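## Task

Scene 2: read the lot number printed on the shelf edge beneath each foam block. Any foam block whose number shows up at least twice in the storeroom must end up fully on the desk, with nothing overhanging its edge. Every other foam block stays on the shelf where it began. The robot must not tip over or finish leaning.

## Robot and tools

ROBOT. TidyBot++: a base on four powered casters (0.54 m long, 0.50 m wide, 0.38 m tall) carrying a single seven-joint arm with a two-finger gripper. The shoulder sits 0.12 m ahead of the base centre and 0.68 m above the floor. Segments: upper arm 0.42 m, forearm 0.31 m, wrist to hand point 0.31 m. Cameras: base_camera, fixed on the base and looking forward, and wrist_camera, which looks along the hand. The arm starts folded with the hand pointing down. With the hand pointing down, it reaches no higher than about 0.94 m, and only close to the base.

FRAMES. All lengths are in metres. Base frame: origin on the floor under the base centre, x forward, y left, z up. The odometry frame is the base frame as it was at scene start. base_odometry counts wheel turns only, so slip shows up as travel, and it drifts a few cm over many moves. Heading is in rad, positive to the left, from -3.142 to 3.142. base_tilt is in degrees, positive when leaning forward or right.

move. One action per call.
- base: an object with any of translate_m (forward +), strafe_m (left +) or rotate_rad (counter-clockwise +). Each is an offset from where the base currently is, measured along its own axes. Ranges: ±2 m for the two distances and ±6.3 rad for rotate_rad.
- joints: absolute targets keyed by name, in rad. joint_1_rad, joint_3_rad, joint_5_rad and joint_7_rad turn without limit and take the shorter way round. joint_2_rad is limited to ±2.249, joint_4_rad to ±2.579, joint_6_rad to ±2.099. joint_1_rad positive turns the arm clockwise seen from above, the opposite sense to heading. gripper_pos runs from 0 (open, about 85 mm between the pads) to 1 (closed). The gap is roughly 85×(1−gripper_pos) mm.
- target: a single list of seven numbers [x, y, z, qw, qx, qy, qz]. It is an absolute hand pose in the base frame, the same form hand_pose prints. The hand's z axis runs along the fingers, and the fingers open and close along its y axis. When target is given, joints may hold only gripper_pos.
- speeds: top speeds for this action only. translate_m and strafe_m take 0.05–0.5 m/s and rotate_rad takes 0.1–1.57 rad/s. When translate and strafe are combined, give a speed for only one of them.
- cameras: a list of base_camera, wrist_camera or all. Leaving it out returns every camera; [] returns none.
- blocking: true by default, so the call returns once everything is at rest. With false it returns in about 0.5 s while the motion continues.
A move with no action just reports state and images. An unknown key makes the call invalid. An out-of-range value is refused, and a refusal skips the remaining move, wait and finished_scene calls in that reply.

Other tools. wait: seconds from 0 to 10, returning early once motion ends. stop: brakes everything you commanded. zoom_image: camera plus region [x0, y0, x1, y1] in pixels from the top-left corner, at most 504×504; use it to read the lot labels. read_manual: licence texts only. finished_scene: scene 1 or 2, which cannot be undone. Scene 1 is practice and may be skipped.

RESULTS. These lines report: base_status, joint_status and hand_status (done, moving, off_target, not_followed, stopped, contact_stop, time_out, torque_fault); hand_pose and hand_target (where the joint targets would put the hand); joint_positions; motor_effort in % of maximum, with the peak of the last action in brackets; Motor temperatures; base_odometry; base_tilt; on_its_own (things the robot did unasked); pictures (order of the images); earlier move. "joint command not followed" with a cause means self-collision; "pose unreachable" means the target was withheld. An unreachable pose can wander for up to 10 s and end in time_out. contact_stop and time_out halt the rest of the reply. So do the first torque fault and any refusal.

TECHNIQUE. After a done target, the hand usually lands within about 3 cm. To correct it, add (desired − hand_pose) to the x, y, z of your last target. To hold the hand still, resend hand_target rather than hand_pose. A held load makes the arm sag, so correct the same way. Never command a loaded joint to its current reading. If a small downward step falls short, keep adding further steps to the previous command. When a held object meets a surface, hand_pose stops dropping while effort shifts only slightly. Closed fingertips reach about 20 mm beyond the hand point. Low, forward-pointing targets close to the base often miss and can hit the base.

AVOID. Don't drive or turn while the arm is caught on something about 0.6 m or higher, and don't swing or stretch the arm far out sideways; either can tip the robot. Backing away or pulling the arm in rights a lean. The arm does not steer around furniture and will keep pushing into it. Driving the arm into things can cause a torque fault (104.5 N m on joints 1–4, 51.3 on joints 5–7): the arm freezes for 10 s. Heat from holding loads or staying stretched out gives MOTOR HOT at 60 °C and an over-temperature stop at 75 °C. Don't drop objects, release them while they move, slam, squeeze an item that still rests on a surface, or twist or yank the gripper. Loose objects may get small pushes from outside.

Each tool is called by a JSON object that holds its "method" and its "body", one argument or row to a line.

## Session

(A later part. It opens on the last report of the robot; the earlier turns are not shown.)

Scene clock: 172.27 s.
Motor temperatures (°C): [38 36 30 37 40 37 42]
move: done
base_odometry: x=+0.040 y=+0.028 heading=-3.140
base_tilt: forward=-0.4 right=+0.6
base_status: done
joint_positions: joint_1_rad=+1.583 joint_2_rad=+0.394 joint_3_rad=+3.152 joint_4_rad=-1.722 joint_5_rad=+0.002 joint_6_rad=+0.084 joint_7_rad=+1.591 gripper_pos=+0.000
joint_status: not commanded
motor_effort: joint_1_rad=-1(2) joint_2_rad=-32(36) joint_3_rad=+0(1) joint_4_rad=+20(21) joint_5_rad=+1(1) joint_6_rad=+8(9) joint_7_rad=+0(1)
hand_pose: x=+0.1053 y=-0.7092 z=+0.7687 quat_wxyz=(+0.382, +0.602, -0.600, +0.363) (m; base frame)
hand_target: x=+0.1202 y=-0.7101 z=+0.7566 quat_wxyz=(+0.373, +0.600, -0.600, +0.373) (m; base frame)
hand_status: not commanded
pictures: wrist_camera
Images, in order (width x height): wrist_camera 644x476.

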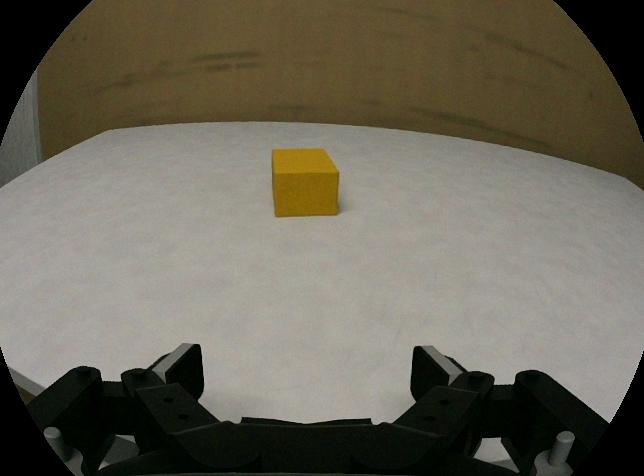

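{"method": "move", "body": {
  "joints": {"joint_2_rad":-0.374,"joint_4_rad":-2.5,"joint_6_rad":0.35},
  "cameras": []
}}

{"method": "move", "body": {
  "base": {"translate_m":1.1,"strafe_m":-0.1},
  "joints": {"joint_1_rad":0},
  "cameras": []
}}

{"method": "move", "body": {
  "joints": {"joint_2_rad":0.0,"joint_4_rad":-1.505,"joint_6_rad":-0.3}
}}

Scene clock: 174.63 s.
Motor temperatures (°C): [38 36 30 37 40 37 42]
move: done
base_odometry: x=+0.040 y=+0.028 heading=-3.140
base_tilt: forward=-0.4 right=+0.6
base_status: not commanded
joint_positions: joint_1_rad=+1.583 joint_2_rad=-0.364 joint_3_rad=+3.152 joint_4_rad=-2.471 joint_5_rad=+0.002 joint_6_rad=+0.293 joint_7_rad=+1.591 gripper_pos=+0.000
joint_status: all done
motor_effort: joint_1_rad=+0(1) joint_2_rad=-7(34) joint_3_rad=+1(1) joint_4_rad=+20(21) joint_5_rad=+1(1) joint_6_rad=+8(9) joint_7_rad=+0(1)
hand_pose: x=+0.1107 y=-0.4227 z=+0.8396 quat_wxyz=(+0.444, +0.556, -0.558, +0.427) (m; base frame)
hand_target: x=+0.1203 y=-0.4182 z=+0.8444 quat_wxyz=(+0.446, +0.549, -0.549, +0.446) (m; base frame)
hand_status: not commanded
pictures: none
No camera images: "cameras" was empty.

Scene clock: 178.20 s.
Motor temperatures (°C): [38 36 30 37 40 37 42]
move: done
base_odometry: x=-1.060 y=+0.126 heading=-3.139
base_tilt: forward=-0.3 right=+0.6
base_status: done
joint_positions: joint_1_rad=+0.019 joint_2_rad=-0.365 joint_3_rad=+3.151 joint_4_rad=-2.471 joint_5_rad=+0.002 joint_6_rad=+0.297 joint_7_rad=+1.591 gripper_pos=+0.000
joint_status: all done
motor_effort: joint_1_rad=-1(2) joint_2_rad=-6(9) joint_3_rad=+1(1) joint_4_rad=+20(21) joint_5_rad=+1(1) joint_6_rad=+8(9) joint_7_rad=+0(1)
hand_pose: x=+0.5417 y=-0.0108 z=+0.8413 quat_wxyz=(+0.014, +0.786, -0.003, +0.618) (m; base frame)
hand_target: x=+0.5372 y=+0.0013 z=+0.8444 quat_wxyz=(+0.000, +0.776, +0.000, +0.631) (m; base frame)
hand_status: not commanded
pictures: none
No camera images: "cameras" was empty.

Scene clock: 180.77 s.
Motor temperatures (°C): [38 36 30 37 40 37 42]
move: done
base_odometry: x=-1.060 y=+0.126 heading=-3.139
base_tilt: forward=-0.3 right=+0.6
base_status: not commanded
joint_positions: joint_1_rad=+0.019 joint_2_rad=-0.026 joint_3_rad=+3.151 joint_4_rad=-1.519 joint_5_rad=+0.002 joint_6_rad=-0.250 joint_7_rad=+1.591 gripper_pos=+0.000
joint_status: all done
motor_effort: joint_1_rad=+0(1) joint_2_rad=-20(21) joint_3_rad=+0(1) joint_4_rad=+22(23) joint_5_rad=+1(1) joint_6_rad=+9(10) joint_7_rad=+0(1)
hand_pose: x=+0.7280 y=-0.0162 z=+1.0733 quat_wxyz=(+0.016, +0.765, -0.003, +0.643) (m; base frame)
hand_target: x=+0.7355 y=+0.0013 z=+1.0510 quat_wxyz=(+0.000, +0.785, +0.000, +0.620) (m; base frame)
hand_status: not commanded
pictures: base_camera, wrist_camera
Images, in order (width x height): base_camera 644x364, wrist_camera 644x476.

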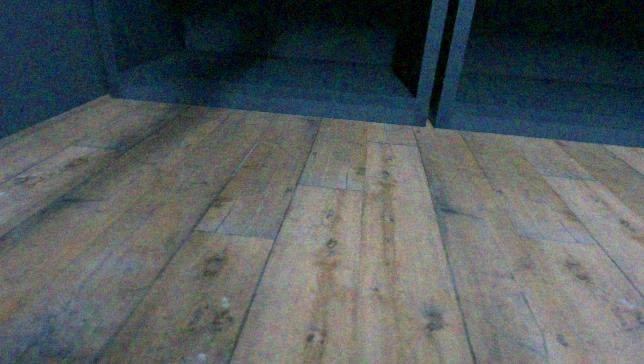

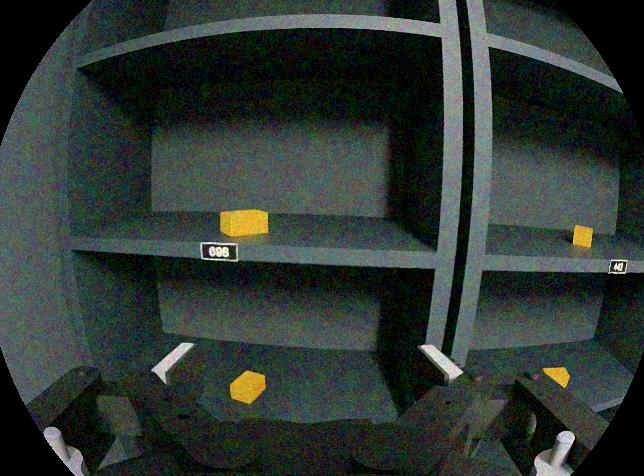

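{"method": "move", "body": {
  "base": {"translate_m":0.52,"strafe_m":0.12},
  "joints": {"joint_1_rad":0,"joint_2_rad":0.22,"joint_4_rad":-1.0,"joint_6_rad":-0.76}
}}

Scene clock: 183.47 s.
Motor temperatures (°C): [38 36 30 37 40 37 42]
move: done
base_odometry: x=-1.580 y=+0.005 heading=-3.140
base_tilt: forward=-0.3 right=+0.6
base_status: done
joint_positions: joint_1_rad=+0.016 joint_2_rad=+0.211 joint_3_rad=+3.151 joint_4_rad=-1.015 joint_5_rad=+0.002 joint_6_rad=-0.711 joint_7_rad=+1.591 gripper_pos=+0.000
joint_status: all done
motor_effort: joint_1_rad=+0(2) joint_2_rad=-28(32) joint_3_rad=+0(2) joint_4_rad=+21(24) joint_5_rad=+1(1) joint_6_rad=+8(9) joint_7_rad=+0(1)
hand_pose: x=+0.7936 y=-0.0152 z=+1.0883 quat_wxyz=(+0.015, +0.824, -0.001, +0.567) (m; base frame)
hand_target: x=+0.7916 y=+0.0013 z=+1.0766 quat_wxyz=(+0.000, +0.836, +0.000, +0.549) (m; base frame)
hand_status: not commanded
pictures: base_camera, wrist_camera
Images, in order (width x height): base_camera 644x364, wrist_camera 644x476.

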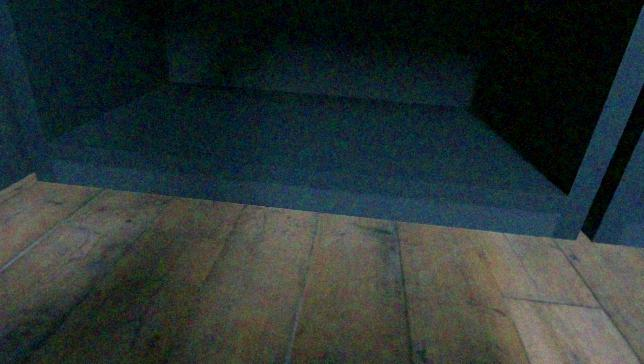

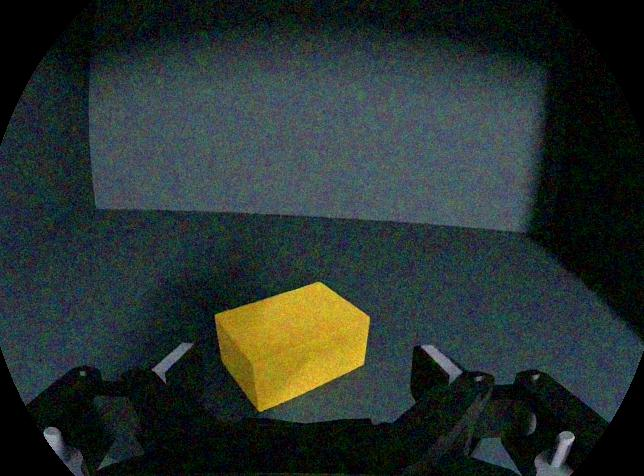

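{"method": "move", "body": {
  "base": {"translate_m":-0.06,"strafe_m":-0.028},
  "joints": {"joint_2_rad":0.285,"gripper_pos":1},
  "cameras": ["wrist_camera"]
}}

{"method": "move", "body": {
  "base": {"translate_m":0.11},
  "speeds": {"translate_m":0.06},
  "cameras": ["wrist_camera"]
}}

Scene clock: 184.93 s.
Motor temperatures (°C): [38 36 30 37 40 37 42]
move: done
base_odometry: x=-1.521 y=+0.033 heading=-3.140
base_tilt: forward=-0.3 right=+0.6
base_status: done
joint_positions: joint_1_rad=+0.013 joint_2_rad=+0.264 joint_3_rad=+3.151 joint_4_rad=-1.009 joint_5_rad=+0.002 joint_6_rad=-0.717 joint_7_rad=+1.591 gripper_pos=+0.999
joint_status: all done
motor_effort: joint_1_rad=-1(2) joint_2_rad=-30(32) joint_3_rad=+0(1) joint_4_rad=+22(23) joint_5_rad=+1(1) joint_6_rad=+8(9) joint_7_rad=+0(1)
hand_pose: x=+0.8136 y=-0.0130 z=+1.0535 quat_wxyz=(+0.013, +0.839, +0.000, +0.544) (m; base frame)
hand_target: x=+0.8159 y=+0.0013 z=+1.0321 quat_wxyz=(+0.000, +0.853, +0.000, +0.521) (m; base frame)
hand_status: not commanded
pictures: wrist_camera
Images, in order (width x height): wrist_camera 644x476.

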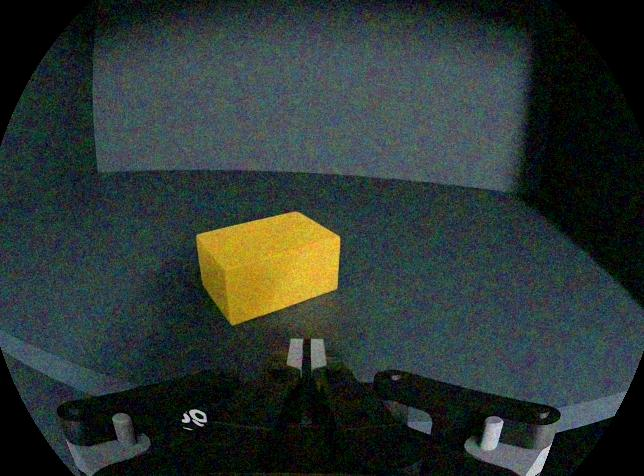

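Scene clock: 187.27 s.
Motor temperatures (°C): [38 36 30 37 40 37 42]
move: done
base_odometry: x=-1.631 y=+0.033 heading=-3.140
base_tilt: forward=-0.3 right=+0.6
base_status: done
joint_positions: joint_1_rad=+0.012 joint_2_rad=+0.266 joint_3_rad=+3.151 joint_4_rad=-1.009 joint_5_rad=+0.002 joint_6_rad=-0.717 joint_7_rad=+1.591 gripper_pos=+0.999
joint_status: not commanded
motor_effort: joint_1_rad=-1(2) joint_2_rad=-30(33) joint_3_rad=+0(1) joint_4_rad=+20(23) joint_5_rad=+1(1) joint_6_rad=+8(9) joint_7_rad=+0(1)
hand_pose: x=+0.8145 y=-0.0127 z=+1.0517 quat_wxyz=(+0.013, +0.840, +0.001, +0.543) (m; base frame)
hand_target: x=+0.8159 y=+0.0013 z=+1.0321 quat_wxyz=(+0.000, +0.853, +0.000, +0.521) (m; base frame)
hand_status: not commanded
pictures: wrist_camera
Images, in order (width x height): wrist_camera 644x476.

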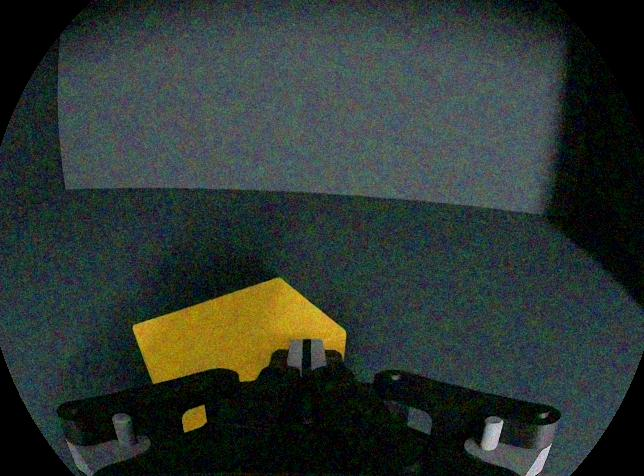

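Push farther (slightly right).

{"method": "move", "body": {
  "base": {"translate_m":0.08},
  "speeds": {"translate_m":0.06},
  "cameras": ["wrist_camera"]
}}

Scene clock: 190.13 s.
Motor temperatures (°C): [38 36 30 37 40 37 42]
move: done
base_odometry: x=-1.711 y=+0.033 heading=-3.141
base_tilt: forward=-0.3 right=+0.6
base_status: done
joint_positions: joint_1_rad=+0.012 joint_2_rad=+0.269 joint_3_rad=+3.151 joint_4_rad=-1.009 joint_5_rad=+0.002 joint_6_rad=-0.718 joint_7_rad=+1.591 gripper_pos=+0.999
joint_status: not commanded
motor_effort: joint_1_rad=+0(3) joint_2_rad=-30(33) joint_3_rad=+0(1) joint_4_rad=+21(22) joint_5_rad=+1(1) joint_6_rad=+9(9) joint_7_rad=+0(1)
hand_pose: x=+0.8153 y=-0.0126 z=+1.0501 quat_wxyz=(+0.013, +0.840, +0.001, +0.542) (m; base frame)
hand_target: x=+0.8159 y=+0.0013 z=+1.0321 quat_wxyz=(+0.000, +0.853, +0.000, +0.521) (m; base frame)
hand_status: not commanded
pictures: wrist_camera
Images, in order (width x height): wrist_camera 644x476.

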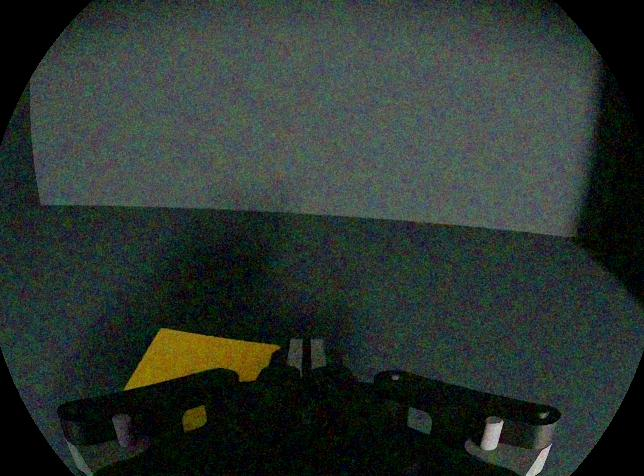

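{"method": "move", "body": {
  "base": {"translate_m":-0.15},
  "cameras": []
}}

{"method": "move", "body": {
  "base": {"strafe_m":0.055},
  "joints": {"gripper_pos":0},
  "cameras": ["wrist_camera"]
}}

Scene clock: 191.77 s.
Motor temperatures (°C): [38 36 30 37 40 37 42]
move: done
base_odometry: x=-1.561 y=+0.034 heading=-3.141
base_tilt: forward=-0.3 right=+0.6
base_status: done
joint_positions: joint_1_rad=+0.010 joint_2_rad=+0.268 joint_3_rad=+3.150 joint_4_rad=-1.008 joint_5_rad=+0.002 joint_6_rad=-0.718 joint_7_rad=+1.591 gripper_pos=+0.999
joint_status: not commanded
motor_effort: joint_1_rad=+0(3) joint_2_rad=-30(34) joint_3_rad=+0(2) joint_4_rad=+21(22) joint_5_rad=+1(1) joint_6_rad=+8(9) joint_7_rad=+0(1)
hand_pose: x=+0.8148 y=-0.0107 z=+1.0509 quat_wxyz=(+0.012, +0.840, +0.002, +0.542) (m; base frame)
hand_target: x=+0.8159 y=+0.0013 z=+1.0321 quat_wxyz=(+0.000, +0.853, +0.000, +0.521) (m; base frame)
hand_status: not commanded
pictures: none
No camera images: "cameras" was empty.

Scene clock: 192.87 s.
Motor temperatures (°C): [38 36 30 37 40 37 42]
move: done
base_odometry: x=-1.561 y=-0.021 heading=-3.140
base_tilt: forward=-0.3 right=+0.6
base_status: done
joint_positions: joint_1_rad=+0.001 joint_2_rad=+0.268 joint_3_rad=+3.146 joint_4_rad=-1.008 joint_5_rad=+0.002 joint_6_rad=-0.719 joint_7_rad=+1.591 gripper_pos=+0.000
joint_status: all done
motor_effort: joint_1_rad=+0(5) joint_2_rad=-30(31) joint_3_rad=+0(3) joint_4_rad=+21(23) joint_5_rad=+1(1) joint_6_rad=+8(9) joint_7_rad=+0(1)
hand_pose: x=+0.8149 y=-0.0019 z=+1.0509 quat_wxyz=(+0.008, +0.840, +0.007, +0.543) (m; base frame)
hand_target: x=+0.8159 y=+0.0013 z=+1.0321 quat_wxyz=(+0.000, +0.853, +0.000, +0.521) (m; base frame)
hand_status: not commanded
pictures: wrist_camera
Images, in order (width x height): wrist_camera 644x476.

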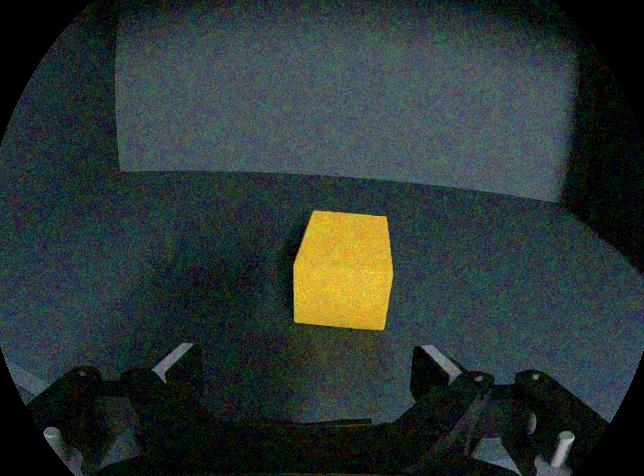

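{"method": "move", "body": {
  "base": {"translate_m":0.132,"strafe_m":-0.016},
  "speeds": {"translate_m":0.1},
  "cameras": ["wrist_camera"]
}}

{"method": "move", "body": {
  "joints": {"gripper_pos":1},
  "cameras": ["wrist_camera"]
}}

Scene clock: 195.00 s.
Motor temperatures (°C): [38 36 30 37 40 37 42]
move: done
base_odometry: x=-1.693 y=-0.006 heading=-3.140
base_tilt: forward=-0.3 right=+0.6
base_status: done
joint_positions: joint_1_rad=+0.001 joint_2_rad=+0.268 joint_3_rad=+3.146 joint_4_rad=-1.008 joint_5_rad=+0.002 joint_6_rad=-0.719 joint_7_rad=+1.591 gripper_pos=+0.000
joint_status: not commanded
motor_effort: joint_1_rad=-1(2) joint_2_rad=-30(33) joint_3_rad=+0(1) joint_4_rad=+21(22) joint_5_rad=+0(1) joint_6_rad=+8(9) joint_7_rad=+0(1)
hand_pose: x=+0.8150 y=-0.0019 z=+1.0507 quat_wxyz=(+0.008, +0.840, +0.007, +0.542) (m; base frame)
hand_target: x=+0.8159 y=+0.0013 z=+1.0321 quat_wxyz=(+0.000, +0.853, +0.000, +0.521) (m; base frame)
hand_status: not commanded
pictures: wrist_camera
Images, in order (width x height): wrist_camera 644x476.

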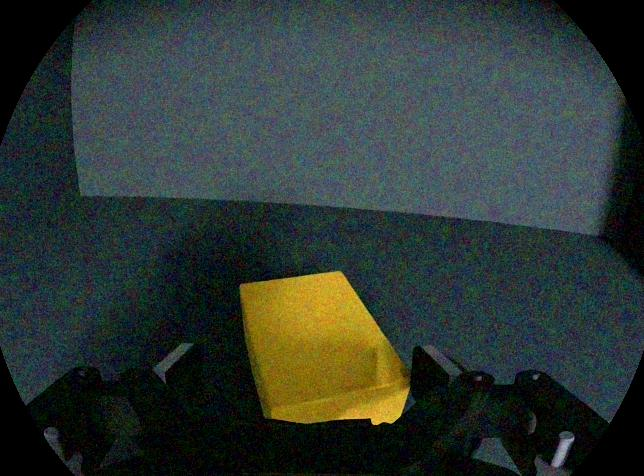

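Scene clock: 196.10 s.
Motor temperatures (°C): [38 36 30 37 40 37 42]
move: done
base_odometry: x=-1.693 y=-0.006 heading=-3.140
base_tilt: forward=-0.3 right=+0.6
base_status: not commanded
joint_positions: joint_1_rad=+0.001 joint_2_rad=+0.268 joint_3_rad=+3.146 joint_4_rad=-1.008 joint_5_rad=+0.002 joint_6_rad=-0.719 joint_7_rad=+1.591 gripper_pos=+0.999
joint_status: all done
motor_effort: joint_1_rad=+0(1) joint_2_rad=-30(30) joint_3_rad=+0(0) joint_4_rad=+22(22) joint_5_rad=+1(1) joint_6_rad=+8(9) joint_7_rad=-1(1)
hand_pose: x=+0.8150 y=-0.0019 z=+1.0507 quat_wxyz=(+0.008, +0.840, +0.007, +0.542) (m; base frame)
hand_target: x=+0.8159 y=+0.0013 z=+1.0321 quat_wxyz=(+0.000, +0.853, +0.000, +0.521) (m; base frame)
hand_status: not commanded
pictures: wrist_camera
Images, in order (width x height): wrist_camera 644x476.

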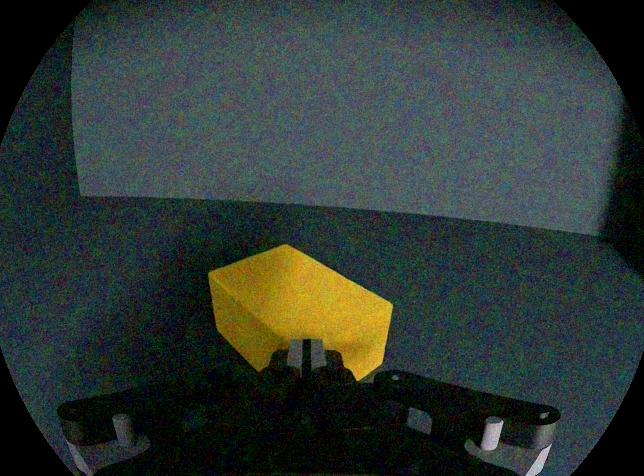

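{"method": "move", "body": {
  "base": {"translate_m":-0.12},
  "cameras": []
}}

{"method": "move", "body": {
  "base": {"translate_m":0.14,"strafe_m":-0.43},
  "joints": {"joint_1_rad":-0.55,"joint_2_rad":0.29,"gripper_pos":0}
}}

Scene clock: 197.93 s.
Motor temperatures (°C): [38 36 30 38 40 37 42]
move: done
base_odometry: x=-1.573 y=-0.005 heading=-3.140
base_tilt: forward=-0.3 right=+0.6
base_status: done
joint_positions: joint_1_rad=+0.001 joint_2_rad=+0.267 joint_3_rad=+3.145 joint_4_rad=-1.008 joint_5_rad=+0.002 joint_6_rad=-0.720 joint_7_rad=+1.591 gripper_pos=+0.999
joint_status: not commanded
motor_effort: joint_1_rad=+0(2) joint_2_rad=-30(34) joint_3_rad=+0(1) joint_4_rad=+22(23) joint_5_rad=+1(1) joint_6_rad=+8(9) joint_7_rad=+0(1)
hand_pose: x=+0.8146 y=-0.0015 z=+1.0513 quat_wxyz=(+0.008, +0.840, +0.007, +0.543) (m; base frame)
hand_target: x=+0.8159 y=+0.0013 z=+1.0321 quat_wxyz=(+0.000, +0.853, +0.000, +0.521) (m; base frame)
hand_status: not commanded
pictures: none
No camera images: "cameras" was empty.

Scene clock: 200.33 s.
Motor temperatures (°C): [38 36 30 38 40 37 42]
move: done
base_odometry: x=-1.713 y=+0.425 heading=-3.141
base_tilt: forward=-0.3 right=+0.6
base_status: done
joint_positions: joint_1_rad=-0.534 joint_2_rad=+0.267 joint_3_rad=+3.142 joint_4_rad=-1.008 joint_5_rad=+0.002 joint_6_rad=-0.720 joint_7_rad=+1.591 gripper_pos=+0.000
joint_status: all done
motor_effort: joint_1_rad=-1(3) joint_2_rad=-30(32) joint_3_rad=+0(3) joint_4_rad=+22(22) joint_5_rad=+1(2) joint_6_rad=+8(9) joint_7_rad=+0(1)
hand_pose: x=+0.7172 y=+0.3549 z=+1.0513 quat_wxyz=(-0.137, +0.808, +0.230, +0.525) (m; base frame)
hand_target: x=+0.7139 y=+0.3663 z=+1.0286 quat_wxyz=(-0.141, +0.823, +0.232, +0.500) (m; base frame)
hand_status: not commanded
pictures: base_camera, wrist_camera
Images, in order (width x height): base_camera 644x364, wrist_camera 644x476.

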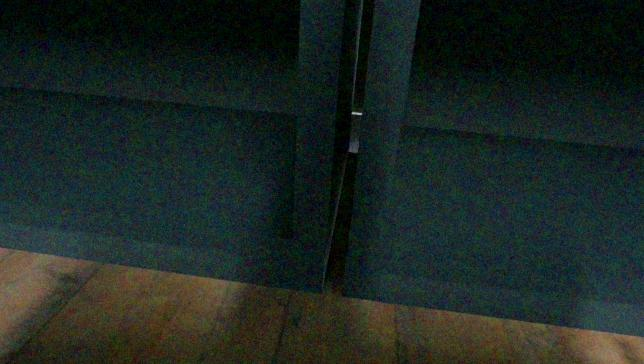

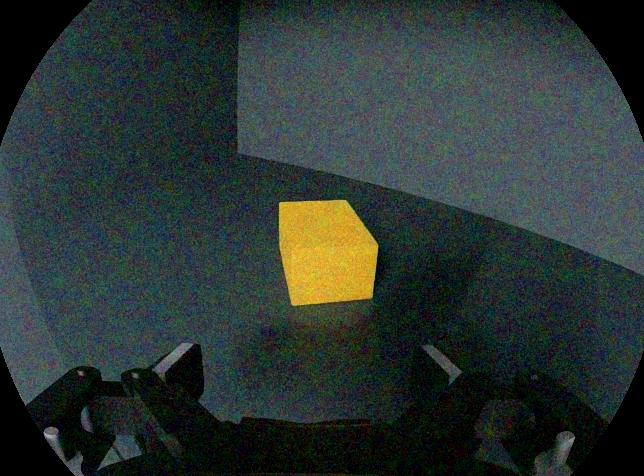

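{"method": "move", "body": {
  "joints": {"joint_2_rad":0.31},
  "base": {"translate_m":0.095,"strafe_m":0.049},
  "speeds": {"translate_m":0.15},
  "cameras": ["wrist_camera"]
}}

Scene clock: 201.93 s.
Motor temperatures (°C): [38 36 30 38 40 37 42]
move: done
base_odometry: x=-1.808 y=+0.376 heading=-3.141
base_tilt: forward=-0.3 right=+0.6
base_status: done
joint_positions: joint_1_rad=-0.534 joint_2_rad=+0.291 joint_3_rad=+3.142 joint_4_rad=-1.007 joint_5_rad=+0.002 joint_6_rad=-0.720 joint_7_rad=+1.591 gripper_pos=+0.000
joint_status: all done
motor_effort: joint_1_rad=-1(1) joint_2_rad=-31(34) joint_3_rad=+0(0) joint_4_rad=+22(23) joint_5_rad=+1(1) joint_6_rad=+8(9) joint_7_rad=+0(1)
hand_pose: x=+0.7245 y=+0.3597 z=+1.0344 quat_wxyz=(-0.135, +0.814, +0.232, +0.515) (m; base frame)
hand_target: x=+0.7197 y=+0.3698 z=+1.0145 quat_wxyz=(-0.139, +0.828, +0.234, +0.491) (m; base frame)
hand_status: not commanded
pictures: wrist_camera
Images, in order (width x height): wrist_camera 644x476.

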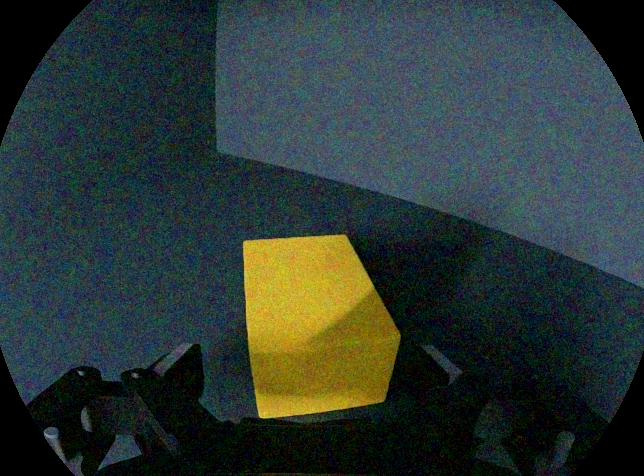

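{"method": "move", "body": {
  "base": {"translate_m":0.056,"strafe_m":0.027},
  "speeds": {"translate_m":0.1},
  "cameras": ["wrist_camera"]
}}

{"method": "move", "body": {
  "joints": {"gripper_pos":1},
  "cameras": ["wrist_camera"]
}}

Scene clock: 203.27 s.
Motor temperatures (°C): [38 36 30 38 40 37 42]
move: done
base_odometry: x=-1.864 y=+0.349 heading=-3.141
base_tilt: forward=-0.3 right=+0.6
base_status: done
joint_positions: joint_1_rad=-0.535 joint_2_rad=+0.296 joint_3_rad=+3.142 joint_4_rad=-1.007 joint_5_rad=+0.002 joint_6_rad=-0.720 joint_7_rad=+1.591 gripper_pos=+0.000
joint_status: not commanded
motor_effort: joint_1_rad=+0(3) joint_2_rad=-31(34) joint_3_rad=+0(2) joint_4_rad=+22(23) joint_5_rad=+1(1) joint_6_rad=+8(9) joint_7_rad=+0(1)
hand_pose: x=+0.7255 y=+0.3608 z=+1.0315 quat_wxyz=(-0.134, +0.815, +0.233, +0.513) (m; base frame)
hand_target: x=+0.7197 y=+0.3698 z=+1.0145 quat_wxyz=(-0.139, +0.828, +0.234, +0.491) (m; base frame)
hand_status: not commanded
pictures: wrist_camera
Images, in order (width x height): wrist_camera 644x476.

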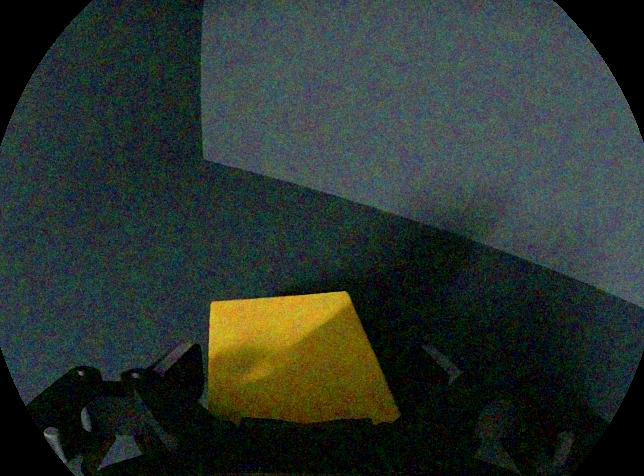

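Scene clock: 204.37 s.
Motor temperatures (°C): [38 36 30 38 40 37 42]
move: off_target
base_odometry: x=-1.864 y=+0.349 heading=-3.141
base_tilt: forward=-0.3 right=+0.6
base_status: not commanded
joint_positions: joint_1_rad=-0.536 joint_2_rad=+0.292 joint_3_rad=+3.142 joint_4_rad=-0.996 joint_5_rad=+0.002 joint_6_rad=-0.726 joint_7_rad=+1.591 gripper_pos=+0.370
joint_status: gripper_pos off_target (ended at +0.370, target +1.000)
motor_effort: joint_1_rad=-1(1) joint_2_rad=-30(32) joint_3_rad=+0(1) joint_4_rad=+21(22) joint_5_rad=+1(1) joint_6_rad=+8(9) joint_7_rad=+0(1)
hand_pose: x=+0.7239 y=+0.3606 z=+1.0389 quat_wxyz=(-0.136, +0.813, +0.232, +0.517) (m; base frame)
hand_target: x=+0.7197 y=+0.3698 z=+1.0145 quat_wxyz=(-0.139, +0.828, +0.234, +0.491) (m; base frame)
hand_status: not commanded
pictures: wrist_camera
Images, in order (width x height): wrist_camera 644x476.

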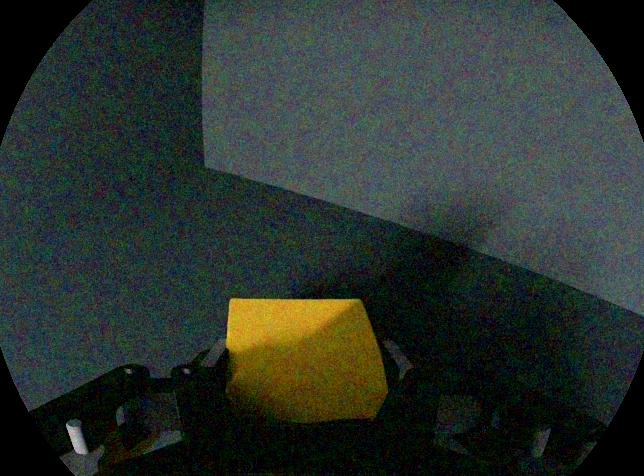

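{"method": "move", "body": {
  "joints": {"joint_2_rad":0.17},
  "cameras": []
}}

{"method": "move", "body": {
  "base": {"translate_m":-0.36,"strafe_m":-0.1},
  "speeds": {"translate_m":0.3},
  "cameras": ["wrist_camera"]
}}

{"method": "move", "body": {
  "base": {"translate_m":-0.3},
  "cameras": []
}}

{"method": "move", "body": {
  "joints": {"joint_2_rad":-0.374,"joint_4_rad":-2.5,"joint_6_rad":0.2},
  "base": {"translate_m":-1.08,"strafe_m":0.42},
  "cameras": []
}}

{"method": "move", "body": {
  "joints": {"joint_1_rad":1.571},
  "cameras": ["wrist_camera"]
}}

{"method": "move", "body": {
  "joints": {"joint_2_rad":0.307,"joint_4_rad":-1.595,"joint_6_rad":-0.105},
  "cameras": ["wrist_camera"]
}}

Scene clock: 206.03 s.
Motor temperatures (°C): [38 36 30 38 40 37 42]
move: done
base_odometry: x=-1.864 y=+0.349 heading=-3.141
base_tilt: forward=-0.3 right=+0.6
base_status: not commanded
joint_positions: joint_1_rad=-0.536 joint_2_rad=+0.155 joint_3_rad=+3.142 joint_4_rad=-0.996 joint_5_rad=+0.002 joint_6_rad=-0.726 joint_7_rad=+1.591 gripper_pos=+0.370
joint_status: all done
motor_effort: joint_1_rad=-1(1) joint_2_rad=-26(35) joint_3_rad=+0(0) joint_4_rad=+21(24) joint_5_rad=+1(1) joint_6_rad=+9(10) joint_7_rad=+0(1)
hand_pose: x=+0.6765 y=+0.3324 z=+1.1315 quat_wxyz=(-0.150, +0.776, +0.222, +0.572) (m; base frame)
hand_target: x=+0.6742 y=+0.3420 z=+1.1097 quat_wxyz=(-0.155, +0.791, +0.223, +0.548) (m; base frame)
hand_status: not commanded
pictures: none
No camera images: "cameras" was empty.

Scene clock: 208.27 s.
Motor temperatures (°C): [38 36 30 38 40 37 42]
move: done
base_odometry: x=-1.504 y=+0.449 heading=-3.141
base_tilt: forward=-0.3 right=+0.6
base_status: done
joint_positions: joint_1_rad=-0.537 joint_2_rad=+0.158 joint_3_rad=+3.142 joint_4_rad=-0.996 joint_5_rad=+0.002 joint_6_rad=-0.726 joint_7_rad=+1.591 gripper_pos=+0.370
joint_status: not commanded
motor_effort: joint_1_rad=+0(2) joint_2_rad=-26(30) joint_3_rad=+0(1) joint_4_rad=+21(23) joint_5_rad=+1(1) joint_6_rad=+9(9) joint_7_rad=+0(0)
hand_pose: x=+0.6769 y=+0.3337 z=+1.1300 quat_wxyz=(-0.150, +0.776, +0.223, +0.571) (m; base frame)
hand_target: x=+0.6742 y=+0.3420 z=+1.1097 quat_wxyz=(-0.155, +0.791, +0.223, +0.548) (m; base frame)
hand_status: not commanded
pictures: wrist_camera
Images, in order (width x height): wrist_camera 644x476.

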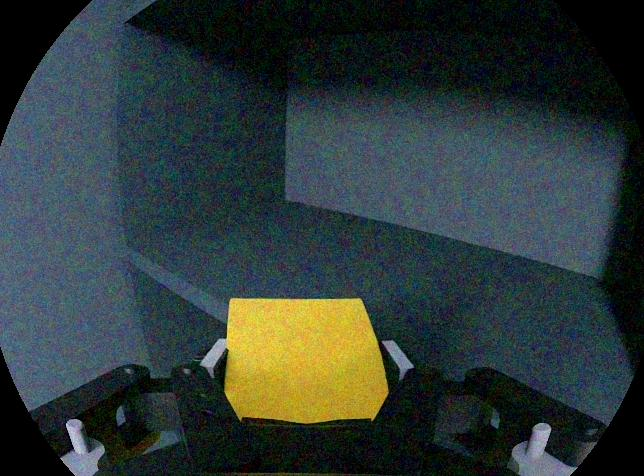

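Scene clock: 210.20 s.
Motor temperatures (°C): [38 36 30 38 40 37 42]
move: done
base_odometry: x=-1.204 y=+0.449 heading=-3.141
base_tilt: forward=-0.4 right=+0.6
base_status: done
joint_positions: joint_1_rad=-0.540 joint_2_rad=+0.155 joint_3_rad=+3.142 joint_4_rad=-0.996 joint_5_rad=+0.002 joint_6_rad=-0.726 joint_7_rad=+1.591 gripper_pos=+0.370
joint_status: not commanded
motor_effort: joint_1_rad=+0(3) joint_2_rad=-26(29) joint_3_rad=+0(2) joint_4_rad=+21(23) joint_5_rad=+1(1) joint_6_rad=+9(9) joint_7_rad=+0(1)
hand_pose: x=+0.6748 y=+0.3345 z=+1.1320 quat_wxyz=(-0.151, +0.775, +0.223, +0.572) (m; base frame)
hand_target: x=+0.6742 y=+0.3420 z=+1.1097 quat_wxyz=(-0.155, +0.791, +0.223, +0.548) (m; base frame)
hand_status: not commanded
pictures: none
No camera images: "cameras" was empty.

Scene clock: 213.73 s.
Motor temperatures (°C): [38 36 30 38 40 37 42]
move: done
base_odometry: x=-0.124 y=+0.030 heading=-3.140
base_tilt: forward=-0.4 right=+0.6
base_status: done
joint_positions: joint_1_rad=-0.540 joint_2_rad=-0.365 joint_3_rad=+3.142 joint_4_rad=-2.474 joint_5_rad=+0.002 joint_6_rad=+0.143 joint_7_rad=+1.591 gripper_pos=+0.370
joint_status: all done
motor_effort: joint_1_rad=-1(4) joint_2_rad=-6(29) joint_3_rad=+0(2) joint_4_rad=+20(23) joint_5_rad=+1(1) joint_6_rad=+8(10) joint_7_rad=-1(1)
hand_pose: x=+0.4674 y=+0.2106 z=+0.7941 quat_wxyz=(-0.142, +0.799, +0.231, +0.536) (m; base frame)
hand_target: x=+0.4638 y=+0.2130 z=+0.7995 quat_wxyz=(-0.155, +0.790, +0.223, +0.550) (m; base frame)
hand_status: not commanded
pictures: none
No camera images: "cameras" was empty.

Scene clock: 216.93 s.
Motor temperatures (°C): [38 36 30 37 40 37 42]
move: done
base_odometry: x=-0.124 y=+0.030 heading=-3.140
base_tilt: forward=-0.4 right=+0.6
base_status: not commanded
joint_positions: joint_1_rad=+1.552 joint_2_rad=-0.365 joint_3_rad=+3.142 joint_4_rad=-2.474 joint_5_rad=+0.002 joint_6_rad=+0.144 joint_7_rad=+1.591 gripper_pos=+0.370
joint_status: all done
motor_effort: joint_1_rad=-1(2) joint_2_rad=-6(7) joint_3_rad=+1(1) joint_4_rad=+20(21) joint_5_rad=+1(1) joint_6_rad=+8(9) joint_7_rad=+0(1)
hand_pose: x=+0.1279 y=-0.4072 z=+0.7945 quat_wxyz=(+0.393, +0.600, -0.576, +0.392) (m; base frame)
hand_target: x=+0.1203 y=-0.4053 z=+0.7995 quat_wxyz=(+0.404, +0.580, -0.580, +0.404) (m; base frame)
hand_status: not commanded
pictures: wrist_camera
Images, in order (width x height): wrist_camera 644x476.

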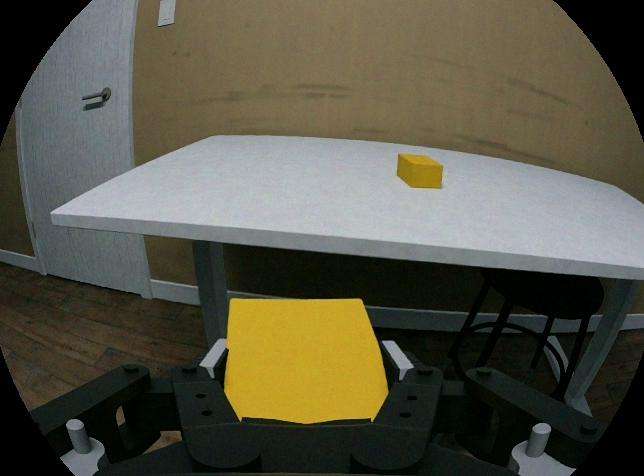

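Scene clock: 219.13 s.
Motor temperatures (°C): [38 36 30 38 40 37 42]
move: done
base_odometry: x=-0.124 y=+0.030 heading=-3.141
base_tilt: forward=-0.4 right=+0.6
base_status: not commanded
joint_positions: joint_1_rad=+1.552 joint_2_rad=+0.283 joint_3_rad=+3.142 joint_4_rad=-1.611 joint_5_rad=+0.002 joint_6_rad=-0.056 joint_7_rad=+1.591 gripper_pos=+0.370
joint_status: all done
motor_effort: joint_1_rad=+0(1) joint_2_rad=-31(32) joint_3_rad=+0(1) joint_4_rad=+21(23) joint_5_rad=+1(1) joint_6_rad=+8(9) joint_7_rad=+0(1)
hand_pose: x=+0.1333 y=-0.7045 z=+0.8705 quat_wxyz=(+0.397, +0.597, -0.573, +0.396) (m; base frame)
hand_target: x=+0.1202 y=-0.7066 z=+0.8492 quat_wxyz=(+0.380, +0.596, -0.596, +0.380) (m; base frame)
hand_status: not commanded
pictures: wrist_camera
Images, in order (width x height): wrist_camera 644x476.

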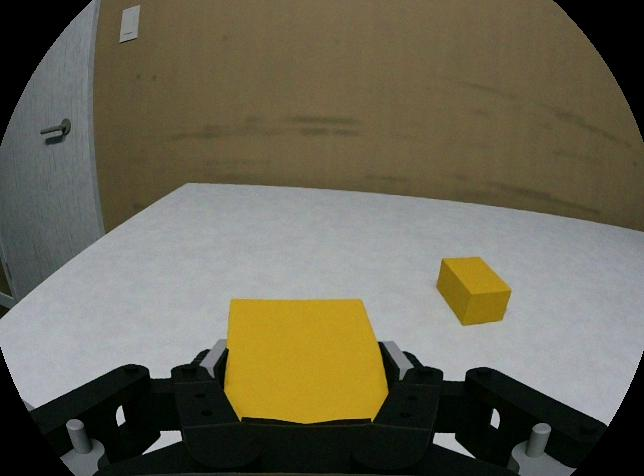

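{"method": "move", "body": {
  "base": {"strafe_m":-0.27},
  "speeds": {"strafe_m":0.25},
  "cameras": []
}}

{"method": "move", "body": {
  "joints": {"joint_2_rad":0.37,"joint_4_rad":-1.72,"joint_6_rad":0.1},
  "cameras": []
}}

{"method": "move", "body": {
  "joints": {"joint_2_rad":0.388},
  "cameras": []
}}

{"method": "move", "body": {
  "joints": {"joint_2_rad":0.406},
  "cameras": []
}}

{"method": "move", "body": {
  "joints": {"joint_2_rad":0.424},
  "cameras": ["wrist_camera"]
}}

Scene clock: 221.33 s.
Motor temperatures (°C): [38 36 30 38 40 37 42]
move: done
base_odometry: x=-0.124 y=+0.300 heading=-3.141
base_tilt: forward=-0.3 right=+0.6
base_status: done
joint_positions: joint_1_rad=+1.554 joint_2_rad=+0.289 joint_3_rad=+3.142 joint_4_rad=-1.608 joint_5_rad=+0.002 joint_6_rad=-0.060 joint_7_rad=+1.591 gripper_pos=+0.370
joint_status: not commanded
motor_effort: joint_1_rad=+0(1) joint_2_rad=-31(33) joint_3_rad=+0(1) joint_4_rad=+22(23) joint_5_rad=+1(1) joint_6_rad=+9(10) joint_7_rad=+0(1)
hand_pose: x=+0.1324 y=-0.7059 z=+0.8675 quat_wxyz=(+0.396, +0.598, -0.575, +0.394) (m; base frame)
hand_target: x=+0.1202 y=-0.7066 z=+0.8492 quat_wxyz=(+0.380, +0.596, -0.596, +0.380) (m; base frame)
hand_status: not commanded
pictures: none
No camera images: "cameras" was empty.

Scene clock: 222.60 s.
Motor temperatures (°C): [38 36 30 38 40 37 42]
move: done
base_odometry: x=-0.124 y=+0.300 heading=-3.141
base_tilt: forward=-0.3 right=+0.6
base_status: not commanded
joint_positions: joint_1_rad=+1.554 joint_2_rad=+0.353 joint_3_rad=+3.142 joint_4_rad=-1.698 joint_5_rad=+0.002 joint_6_rad=+0.048 joint_7_rad=+1.591 gripper_pos=+0.370
joint_status: all done
motor_effort: joint_1_rad=-1(1) joint_2_rad=-32(35) joint_3_rad=+0(0) joint_4_rad=+20(22) joint_5_rad=+1(1) joint_6_rad=+8(10) joint_7_rad=+0(1)
hand_pose: x=+0.1324 y=-0.7068 z=+0.8011 quat_wxyz=(+0.382, +0.607, -0.584, +0.380) (m; base frame)
hand_target: x=+0.1202 y=-0.7094 z=+0.7914 quat_wxyz=(+0.385, +0.593, -0.593, +0.385) (m; base frame)
hand_status: not commanded
pictures: none
No camera images: "cameras" was empty.

Scene clock: 223.20 s.
Motor temperatures (°C): [38 36 30 38 40 37 42]
move: done
base_odometry: x=-0.124 y=+0.300 heading=-3.141
base_tilt: forward=-0.3 right=+0.6
base_status: not commanded
joint_positions: joint_1_rad=+1.554 joint_2_rad=+0.363 joint_3_rad=+3.142 joint_4_rad=-1.698 joint_5_rad=+0.002 joint_6_rad=+0.048 joint_7_rad=+1.591 gripper_pos=+0.370
joint_status: all done
motor_effort: joint_1_rad=-1(1) joint_2_rad=-33(33) joint_3_rad=+0(0) joint_4_rad=+20(21) joint_5_rad=+1(1) joint_6_rad=+8(9) joint_7_rad=+0(0)
hand_pose: x=+0.1324 y=-0.7080 z=+0.7940 quat_wxyz=(+0.379, +0.609, -0.586, +0.377) (m; base frame)
hand_target: x=+0.1202 y=-0.7113 z=+0.7786 quat_wxyz=(+0.380, +0.597, -0.597, +0.380) (m; base frame)
hand_status: not commanded
pictures: none
No camera images: "cameras" was empty.

Scene clock: 223.87 s.
Motor temperatures (°C): [38 36 30 38 40 37 42]
move: done
base_odometry: x=-0.124 y=+0.300 heading=-3.141
base_tilt: forward=-0.4 right=+0.6
base_status: not commanded
joint_positions: joint_1_rad=+1.554 joint_2_rad=+0.380 joint_3_rad=+3.142 joint_4_rad=-1.698 joint_5_rad=+0.002 joint_6_rad=+0.048 joint_7_rad=+1.591 gripper_pos=+0.370
joint_status: all done
motor_effort: joint_1_rad=+0(1) joint_2_rad=-33(34) joint_3_rad=+0(0) joint_4_rad=+20(21) joint_5_rad=+1(1) joint_6_rad=+8(9) joint_7_rad=+0(1)
hand_pose: x=+0.1325 y=-0.7098 z=+0.7821 quat_wxyz=(+0.374, +0.612, -0.589, +0.372) (m; base frame)
hand_target: x=+0.1202 y=-0.7129 z=+0.7658 quat_wxyz=(+0.374, +0.600, -0.600, +0.374) (m; base frame)
hand_status: not commanded
pictures: none
No camera images: "cameras" was empty.

Scene clock: 224.57 s.
Motor temperatures (°C): [38 36 30 37 40 37 42]
move: done
base_odometry: x=-0.124 y=+0.300 heading=-3.141
base_tilt: forward=-0.4 right=+0.6
base_status: not commanded
joint_positions: joint_1_rad=+1.554 joint_2_rad=+0.397 joint_3_rad=+3.142 joint_4_rad=-1.698 joint_5_rad=+0.002 joint_6_rad=+0.048 joint_7_rad=+1.591 gripper_pos=+0.370
joint_status: all done
motor_effort: joint_1_rad=-1(1) joint_2_rad=-33(35) joint_3_rad=+0(0) joint_4_rad=+20(21) joint_5_rad=+1(1) joint_6_rad=+8(9) joint_7_rad=-1(1)
hand_pose: x=+0.1325 y=-0.7114 z=+0.7695 quat_wxyz=(+0.369, +0.616, -0.592, +0.367) (m; base frame)
hand_target: x=+0.1202 y=-0.7143 z=+0.7530 quat_wxyz=(+0.369, +0.603, -0.603, +0.369) (m; base frame)
hand_status: not commanded
pictures: wrist_camera
Images, in order (width x height): wrist_camera 644x476.

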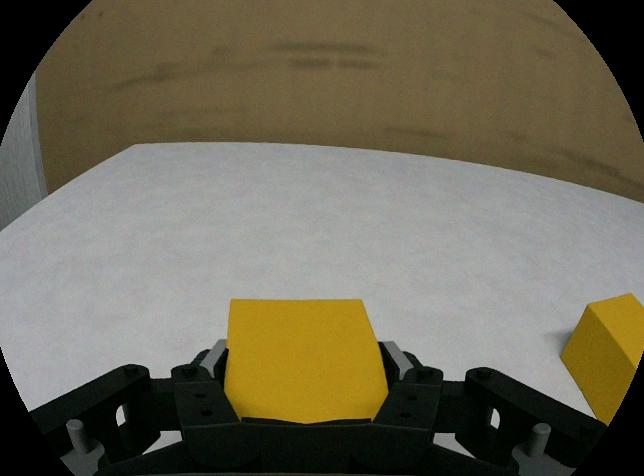

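{"method": "move", "body": {
  "joints": {"joint_2_rad":0.434},
  "cameras": []
}}

{"method": "move", "body": {
  "joints": {"joint_2_rad":0.444},
  "cameras": []
}}

{"method": "move", "body": {
  "joints": {"joint_2_rad":0.454},
  "cameras": []
}}

Scene clock: 226.40 s.
Motor temperatures (°C): [38 36 30 37 40 37 42]
move: done
base_odometry: x=-0.124 y=+0.300 heading=-3.141
base_tilt: forward=-0.3 right=+0.6
base_status: not commanded
joint_positions: joint_1_rad=+1.554 joint_2_rad=+0.401 joint_3_rad=+3.142 joint_4_rad=-1.698 joint_5_rad=+0.002 joint_6_rad=+0.051 joint_7_rad=+1.591 gripper_pos=+0.370
joint_status: all done
motor_effort: joint_1_rad=-1(1) joint_2_rad=-31(33) joint_3_rad=+0(0) joint_4_rad=+18(20) joint_5_rad=+1(1) joint_6_rad=+7(9) joint_7_rad=+0(1)
hand_pose: x=+0.1325 y=-0.7122 z=+0.7678 quat_wxyz=(+0.369, +0.616, -0.592, +0.367) (m; base frame)
hand_target: x=+0.1202 y=-0.7150 z=+0.7458 quat_wxyz=(+0.366, +0.605, -0.605, +0.366) (m; base frame)
hand_status: not commanded
pictures: none
No camera images: "cameras" was empty.

Scene clock: 226.90 s.
Motor temperatures (°C): [38 36 30 37 40 37 42]
move: off_target
base_odometry: x=-0.124 y=+0.300 heading=-3.141
base_tilt: forward=-0.4 right=+0.6
base_status: not commanded
joint_positions: joint_1_rad=+1.554 joint_2_rad=+0.402 joint_3_rad=+3.142 joint_4_rad=-1.698 joint_5_rad=+0.002 joint_6_rad=+0.053 joint_7_rad=+1.591 gripper_pos=+0.370
joint_status: joint_2_rad off_target (ended at +0.402, target +0.444)
motor_effort: joint_1_rad=-1(1) joint_2_rad=-30(32) joint_3_rad=+0(0) joint_4_rad=+18(20) joint_5_rad=+1(1) joint_6_rad=+7(7) joint_7_rad=+0(1)
hand_pose: x=+0.1325 y=-0.7125 z=+0.7675 quat_wxyz=(+0.369, +0.616, -0.592, +0.367) (m; base frame)
hand_target: x=+0.1202 y=-0.7156 z=+0.7387 quat_wxyz=(+0.363, +0.607, -0.607, +0.363) (m; base frame)
hand_status: not commanded
pictures: none
No camera images: "cameras" was empty.

Scene clock: 227.37 s.
Motor temperatures (°C): [38 36 30 37 40 37 42]
move: off_target
base_odometry: x=-0.124 y=+0.300 heading=-3.141
base_tilt: forward=-0.3 right=+0.6
base_status: not commanded
joint_positions: joint_1_rad=+1.554 joint_2_rad=+0.403 joint_3_rad=+3.142 joint_4_rad=-1.698 joint_5_rad=+0.002 joint_6_rad=+0.055 joint_7_rad=+1.591 gripper_pos=+0.370
joint_status: joint_2_rad off_target (ended at +0.403, target +0.454)
motor_effort: joint_1_rad=-1(1) joint_2_rad=-28(30) joint_3_rad=-1(1) joint_4_rad=+18(19) joint_5_rad=+1(1) joint_6_rad=+6(8) joint_7_rad=+0(1)
hand_pose: x=+0.1325 y=-0.7129 z=+0.7673 quat_wxyz=(+0.369, +0.615, -0.592, +0.367) (m; base frame)
hand_target: x=+0.1202 y=-0.7161 z=+0.7315 quat_wxyz=(+0.360, +0.609, -0.609, +0.360) (m; base frame)
hand_status: not commanded
pictures: none
No camera images: "cameras" was empty.

{"method": "move", "body": {
  "joints": {"joint_2_rad":0.43},
  "cameras": []
}}

{"method": "move", "body": {
  "joints": {"gripper_pos":0},
  "cameras": []
}}

{"method": "move", "body": {
  "base": {"strafe_m":0.28},
  "speeds": {"strafe_m":0.25},
  "cameras": ["wrist_camera"]
}}

{"method": "move", "body": {
  "joints": {"joint_2_rad":-0.374,"joint_4_rad":-2.5,"joint_6_rad":0.35},
  "cameras": []
}}

{"method": "move", "body": {
  "base": {"translate_m":1.3,"strafe_m":0.04},
  "joints": {"joint_1_rad":0},
  "cameras": []
}}

{"method": "move", "body": {
  "joints": {"joint_2_rad":0.379,"joint_4_rad":-1.853,"joint_6_rad":0.225}
}}

Scene clock: 228.60 s.
Motor temperatures (°C): [38 36 30 37 40 37 42]
move: done
base_odometry: x=-0.124 y=+0.300 heading=-3.141
base_tilt: forward=-0.3 right=+0.6
base_status: not commanded
joint_positions: joint_1_rad=+1.554 joint_2_rad=+0.403 joint_3_rad=+3.142 joint_4_rad=-1.698 joint_5_rad=+0.002 joint_6_rad=+0.056 joint_7_rad=+1.591 gripper_pos=+0.370
joint_status: all done
motor_effort: joint_1_rad=-1(1) joint_2_rad=-30(33) joint_3_rad=+0(0) joint_4_rad=+19(21) joint_5_rad=+1(1) joint_6_rad=+7(8) joint_7_rad=+0(1)
hand_pose: x=+0.1325 y=-0.7130 z=+0.7676 quat_wxyz=(+0.369, +0.615, -0.592, +0.368) (m; base frame)
hand_target: x=+0.1202 y=-0.7147 z=+0.7487 quat_wxyz=(+0.367, +0.604, -0.604, +0.367) (m; base frame)
hand_status: not commanded
pictures: none
No camera images: "cameras" was empty.

Scene clock: 229.70 s.
Motor temperatures (°C): [38 36 30 37 40 37 42]
move: done
base_odometry: x=-0.124 y=+0.300 heading=-3.141
base_tilt: forward=-0.3 right=+0.6
base_status: not commanded
joint_positions: joint_1_rad=+1.554 joint_2_rad=+0.406 joint_3_rad=+3.142 joint_4_rad=-1.698 joint_5_rad=+0.002 joint_6_rad=+0.056 joint_7_rad=+1.591 gripper_pos=+0.000
joint_status: all done
motor_effort: joint_1_rad=+0(1) joint_2_rad=-33(34) joint_3_rad=+0(0) joint_4_rad=+20(20) joint_5_rad=+1(1) joint_6_rad=+7(9) joint_7_rad=+0(0)
hand_pose: x=+0.1325 y=-0.7132 z=+0.7653 quat_wxyz=(+0.368, +0.616, -0.592, +0.367) (m; base frame)
hand_target: x=+0.1202 y=-0.7147 z=+0.7487 quat_wxyz=(+0.367, +0.604, -0.604, +0.367) (m; base frame)
hand_status: not commanded
pictures: none
No camera images: "cameras" was empty.

Scene clock: 231.73 s.
Motor temperatures (°C): [38 36 30 37 40 37 42]
move: done
base_odometry: x=-0.123 y=+0.020 heading=-3.141
base_tilt: forward=-0.3 right=+0.6
base_status: done
joint_positions: joint_1_rad=+1.557 joint_2_rad=+0.411 joint_3_rad=+3.142 joint_4_rad=-1.698 joint_5_rad=+0.002 joint_6_rad=+0.056 joint_7_rad=+1.591 gripper_pos=+0.000
joint_status: not commanded
motor_effort: joint_1_rad=+0(2) joint_2_rad=-33(36) joint_3_rad=+0(1) joint_4_rad=+20(21) joint_5_rad=+1(1) joint_6_rad=+8(9) joint_7_rad=+0(1)
hand_pose: x=+0.1305 y=-0.7136 z=+0.7619 quat_wxyz=(+0.367, +0.616, -0.594, +0.365) (m; base frame)
hand_target: x=+0.1202 y=-0.7147 z=+0.7487 quat_wxyz=(+0.367, +0.604, -0.604, +0.367) (m; base frame)
hand_status: not commanded
pictures: wrist_camera
Images, in order (width x height): wrist_camera 644x476.

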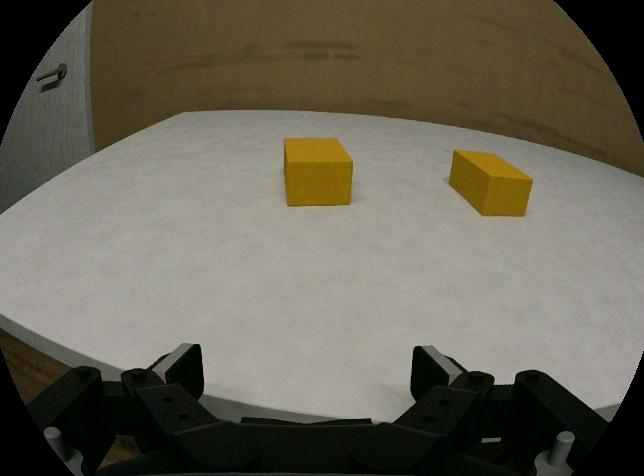

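Scene clock: 233.80 s.
Motor temperatures (°C): [38 36 30 37 40 37 42]
move: done
base_odometry: x=-0.123 y=+0.020 heading=-3.141
base_tilt: forward=-0.3 right=+0.6
base_status: not commanded
joint_positions: joint_1_rad=+1.557 joint_2_rad=-0.364 joint_3_rad=+3.142 joint_4_rad=-2.470 joint_5_rad=+0.002 joint_6_rad=+0.292 joint_7_rad=+1.591 gripper_pos=+0.000
joint_status: all done
motor_effort: joint_1_rad=+0(1) joint_2_rad=-7(35) joint_3_rad=+0(1) joint_4_rad=+21(21) joint_5_rad=+1(1) joint_6_rad=+8(10) joint_7_rad=+0(1)
hand_pose: x=+0.1265 y=-0.4226 z=+0.8395 quat_wxyz=(+0.437, +0.567, -0.547, +0.434) (m; base frame)
hand_target: x=+0.1203 y=-0.4182 z=+0.8444 quat_wxyz=(+0.446, +0.549, -0.549, +0.446) (m; base frame)
hand_status: not commanded
pictures: none
No camera images: "cameras" was empty.

Scene clock: 237.77 s.
Motor temperatures (°C): [38 36 30 37 40 37 42]
move: done
base_odometry: x=-1.423 y=-0.021 heading=-3.140
base_tilt: forward=-0.3 right=+0.6
base_status: done
joint_positions: joint_1_rad=+0.018 joint_2_rad=-0.365 joint_3_rad=+3.142 joint_4_rad=-2.471 joint_5_rad=+0.002 joint_6_rad=+0.297 joint_7_rad=+1.591 gripper_pos=+0.000
joint_status: all done
motor_effort: joint_1_rad=-1(2) joint_2_rad=-7(9) joint_3_rad=+1(1) joint_4_rad=+20(21) joint_5_rad=+1(1) joint_6_rad=+8(9) joint_7_rad=+0(1)
hand_pose: x=+0.5417 y=-0.0063 z=+0.8413 quat_wxyz=(+0.012, +0.786, +0.002, +0.618) (m; base frame)
hand_target: x=+0.5372 y=+0.0014 z=+0.8444 quat_wxyz=(+0.000, +0.776, +0.000, +0.631) (m; base frame)
hand_status: not commanded
pictures: none
No camera images: "cameras" was empty.

Scene clock: 239.80 s.
Motor temperatures (°C): [38 36 30 37 40 37 42]
move: done
base_odometry: x=-1.423 y=-0.021 heading=-3.140
base_tilt: forward=-0.3 right=+0.6
base_status: not commanded
joint_positions: joint_1_rad=+0.018 joint_2_rad=+0.357 joint_3_rad=+3.142 joint_4_rad=-1.870 joint_5_rad=+0.002 joint_6_rad=+0.273 joint_7_rad=+1.591 gripper_pos=+0.000
joint_status: all done
motor_effort: joint_1_rad=+0(1) joint_2_rad=-31(33) joint_3_rad=+0(1) joint_4_rad=+18(22) joint_5_rad=+1(1) joint_6_rad=+8(10) joint_7_rad=+0(1)
hand_pose: x=+0.8038 y=-0.0111 z=+0.7679 quat_wxyz=(+0.011, +0.829, +0.002, +0.559) (m; base frame)
hand_target: x=+0.8049 y=+0.0014 z=+0.7481 quat_wxyz=(+0.000, +0.843, +0.000, +0.537) (m; base frame)
hand_status: not commanded
pictures: base_camera, wrist_camera
Images, in order (width x height): base_camera 644x364, wrist_camera 644x476.

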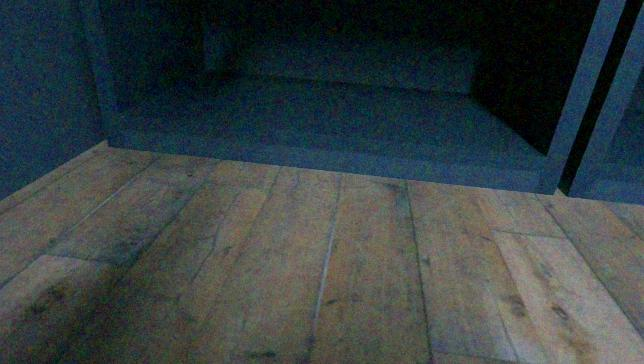

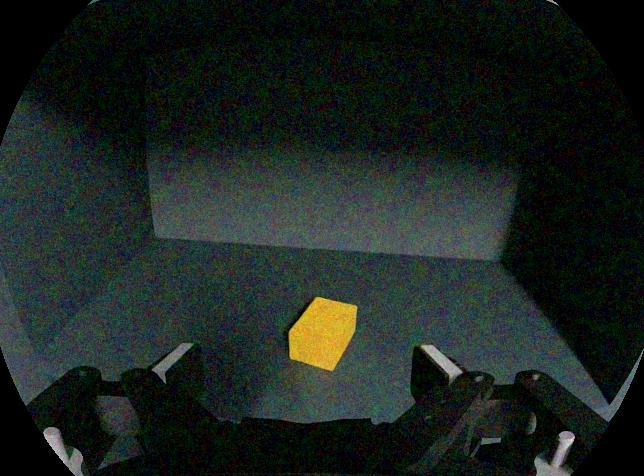

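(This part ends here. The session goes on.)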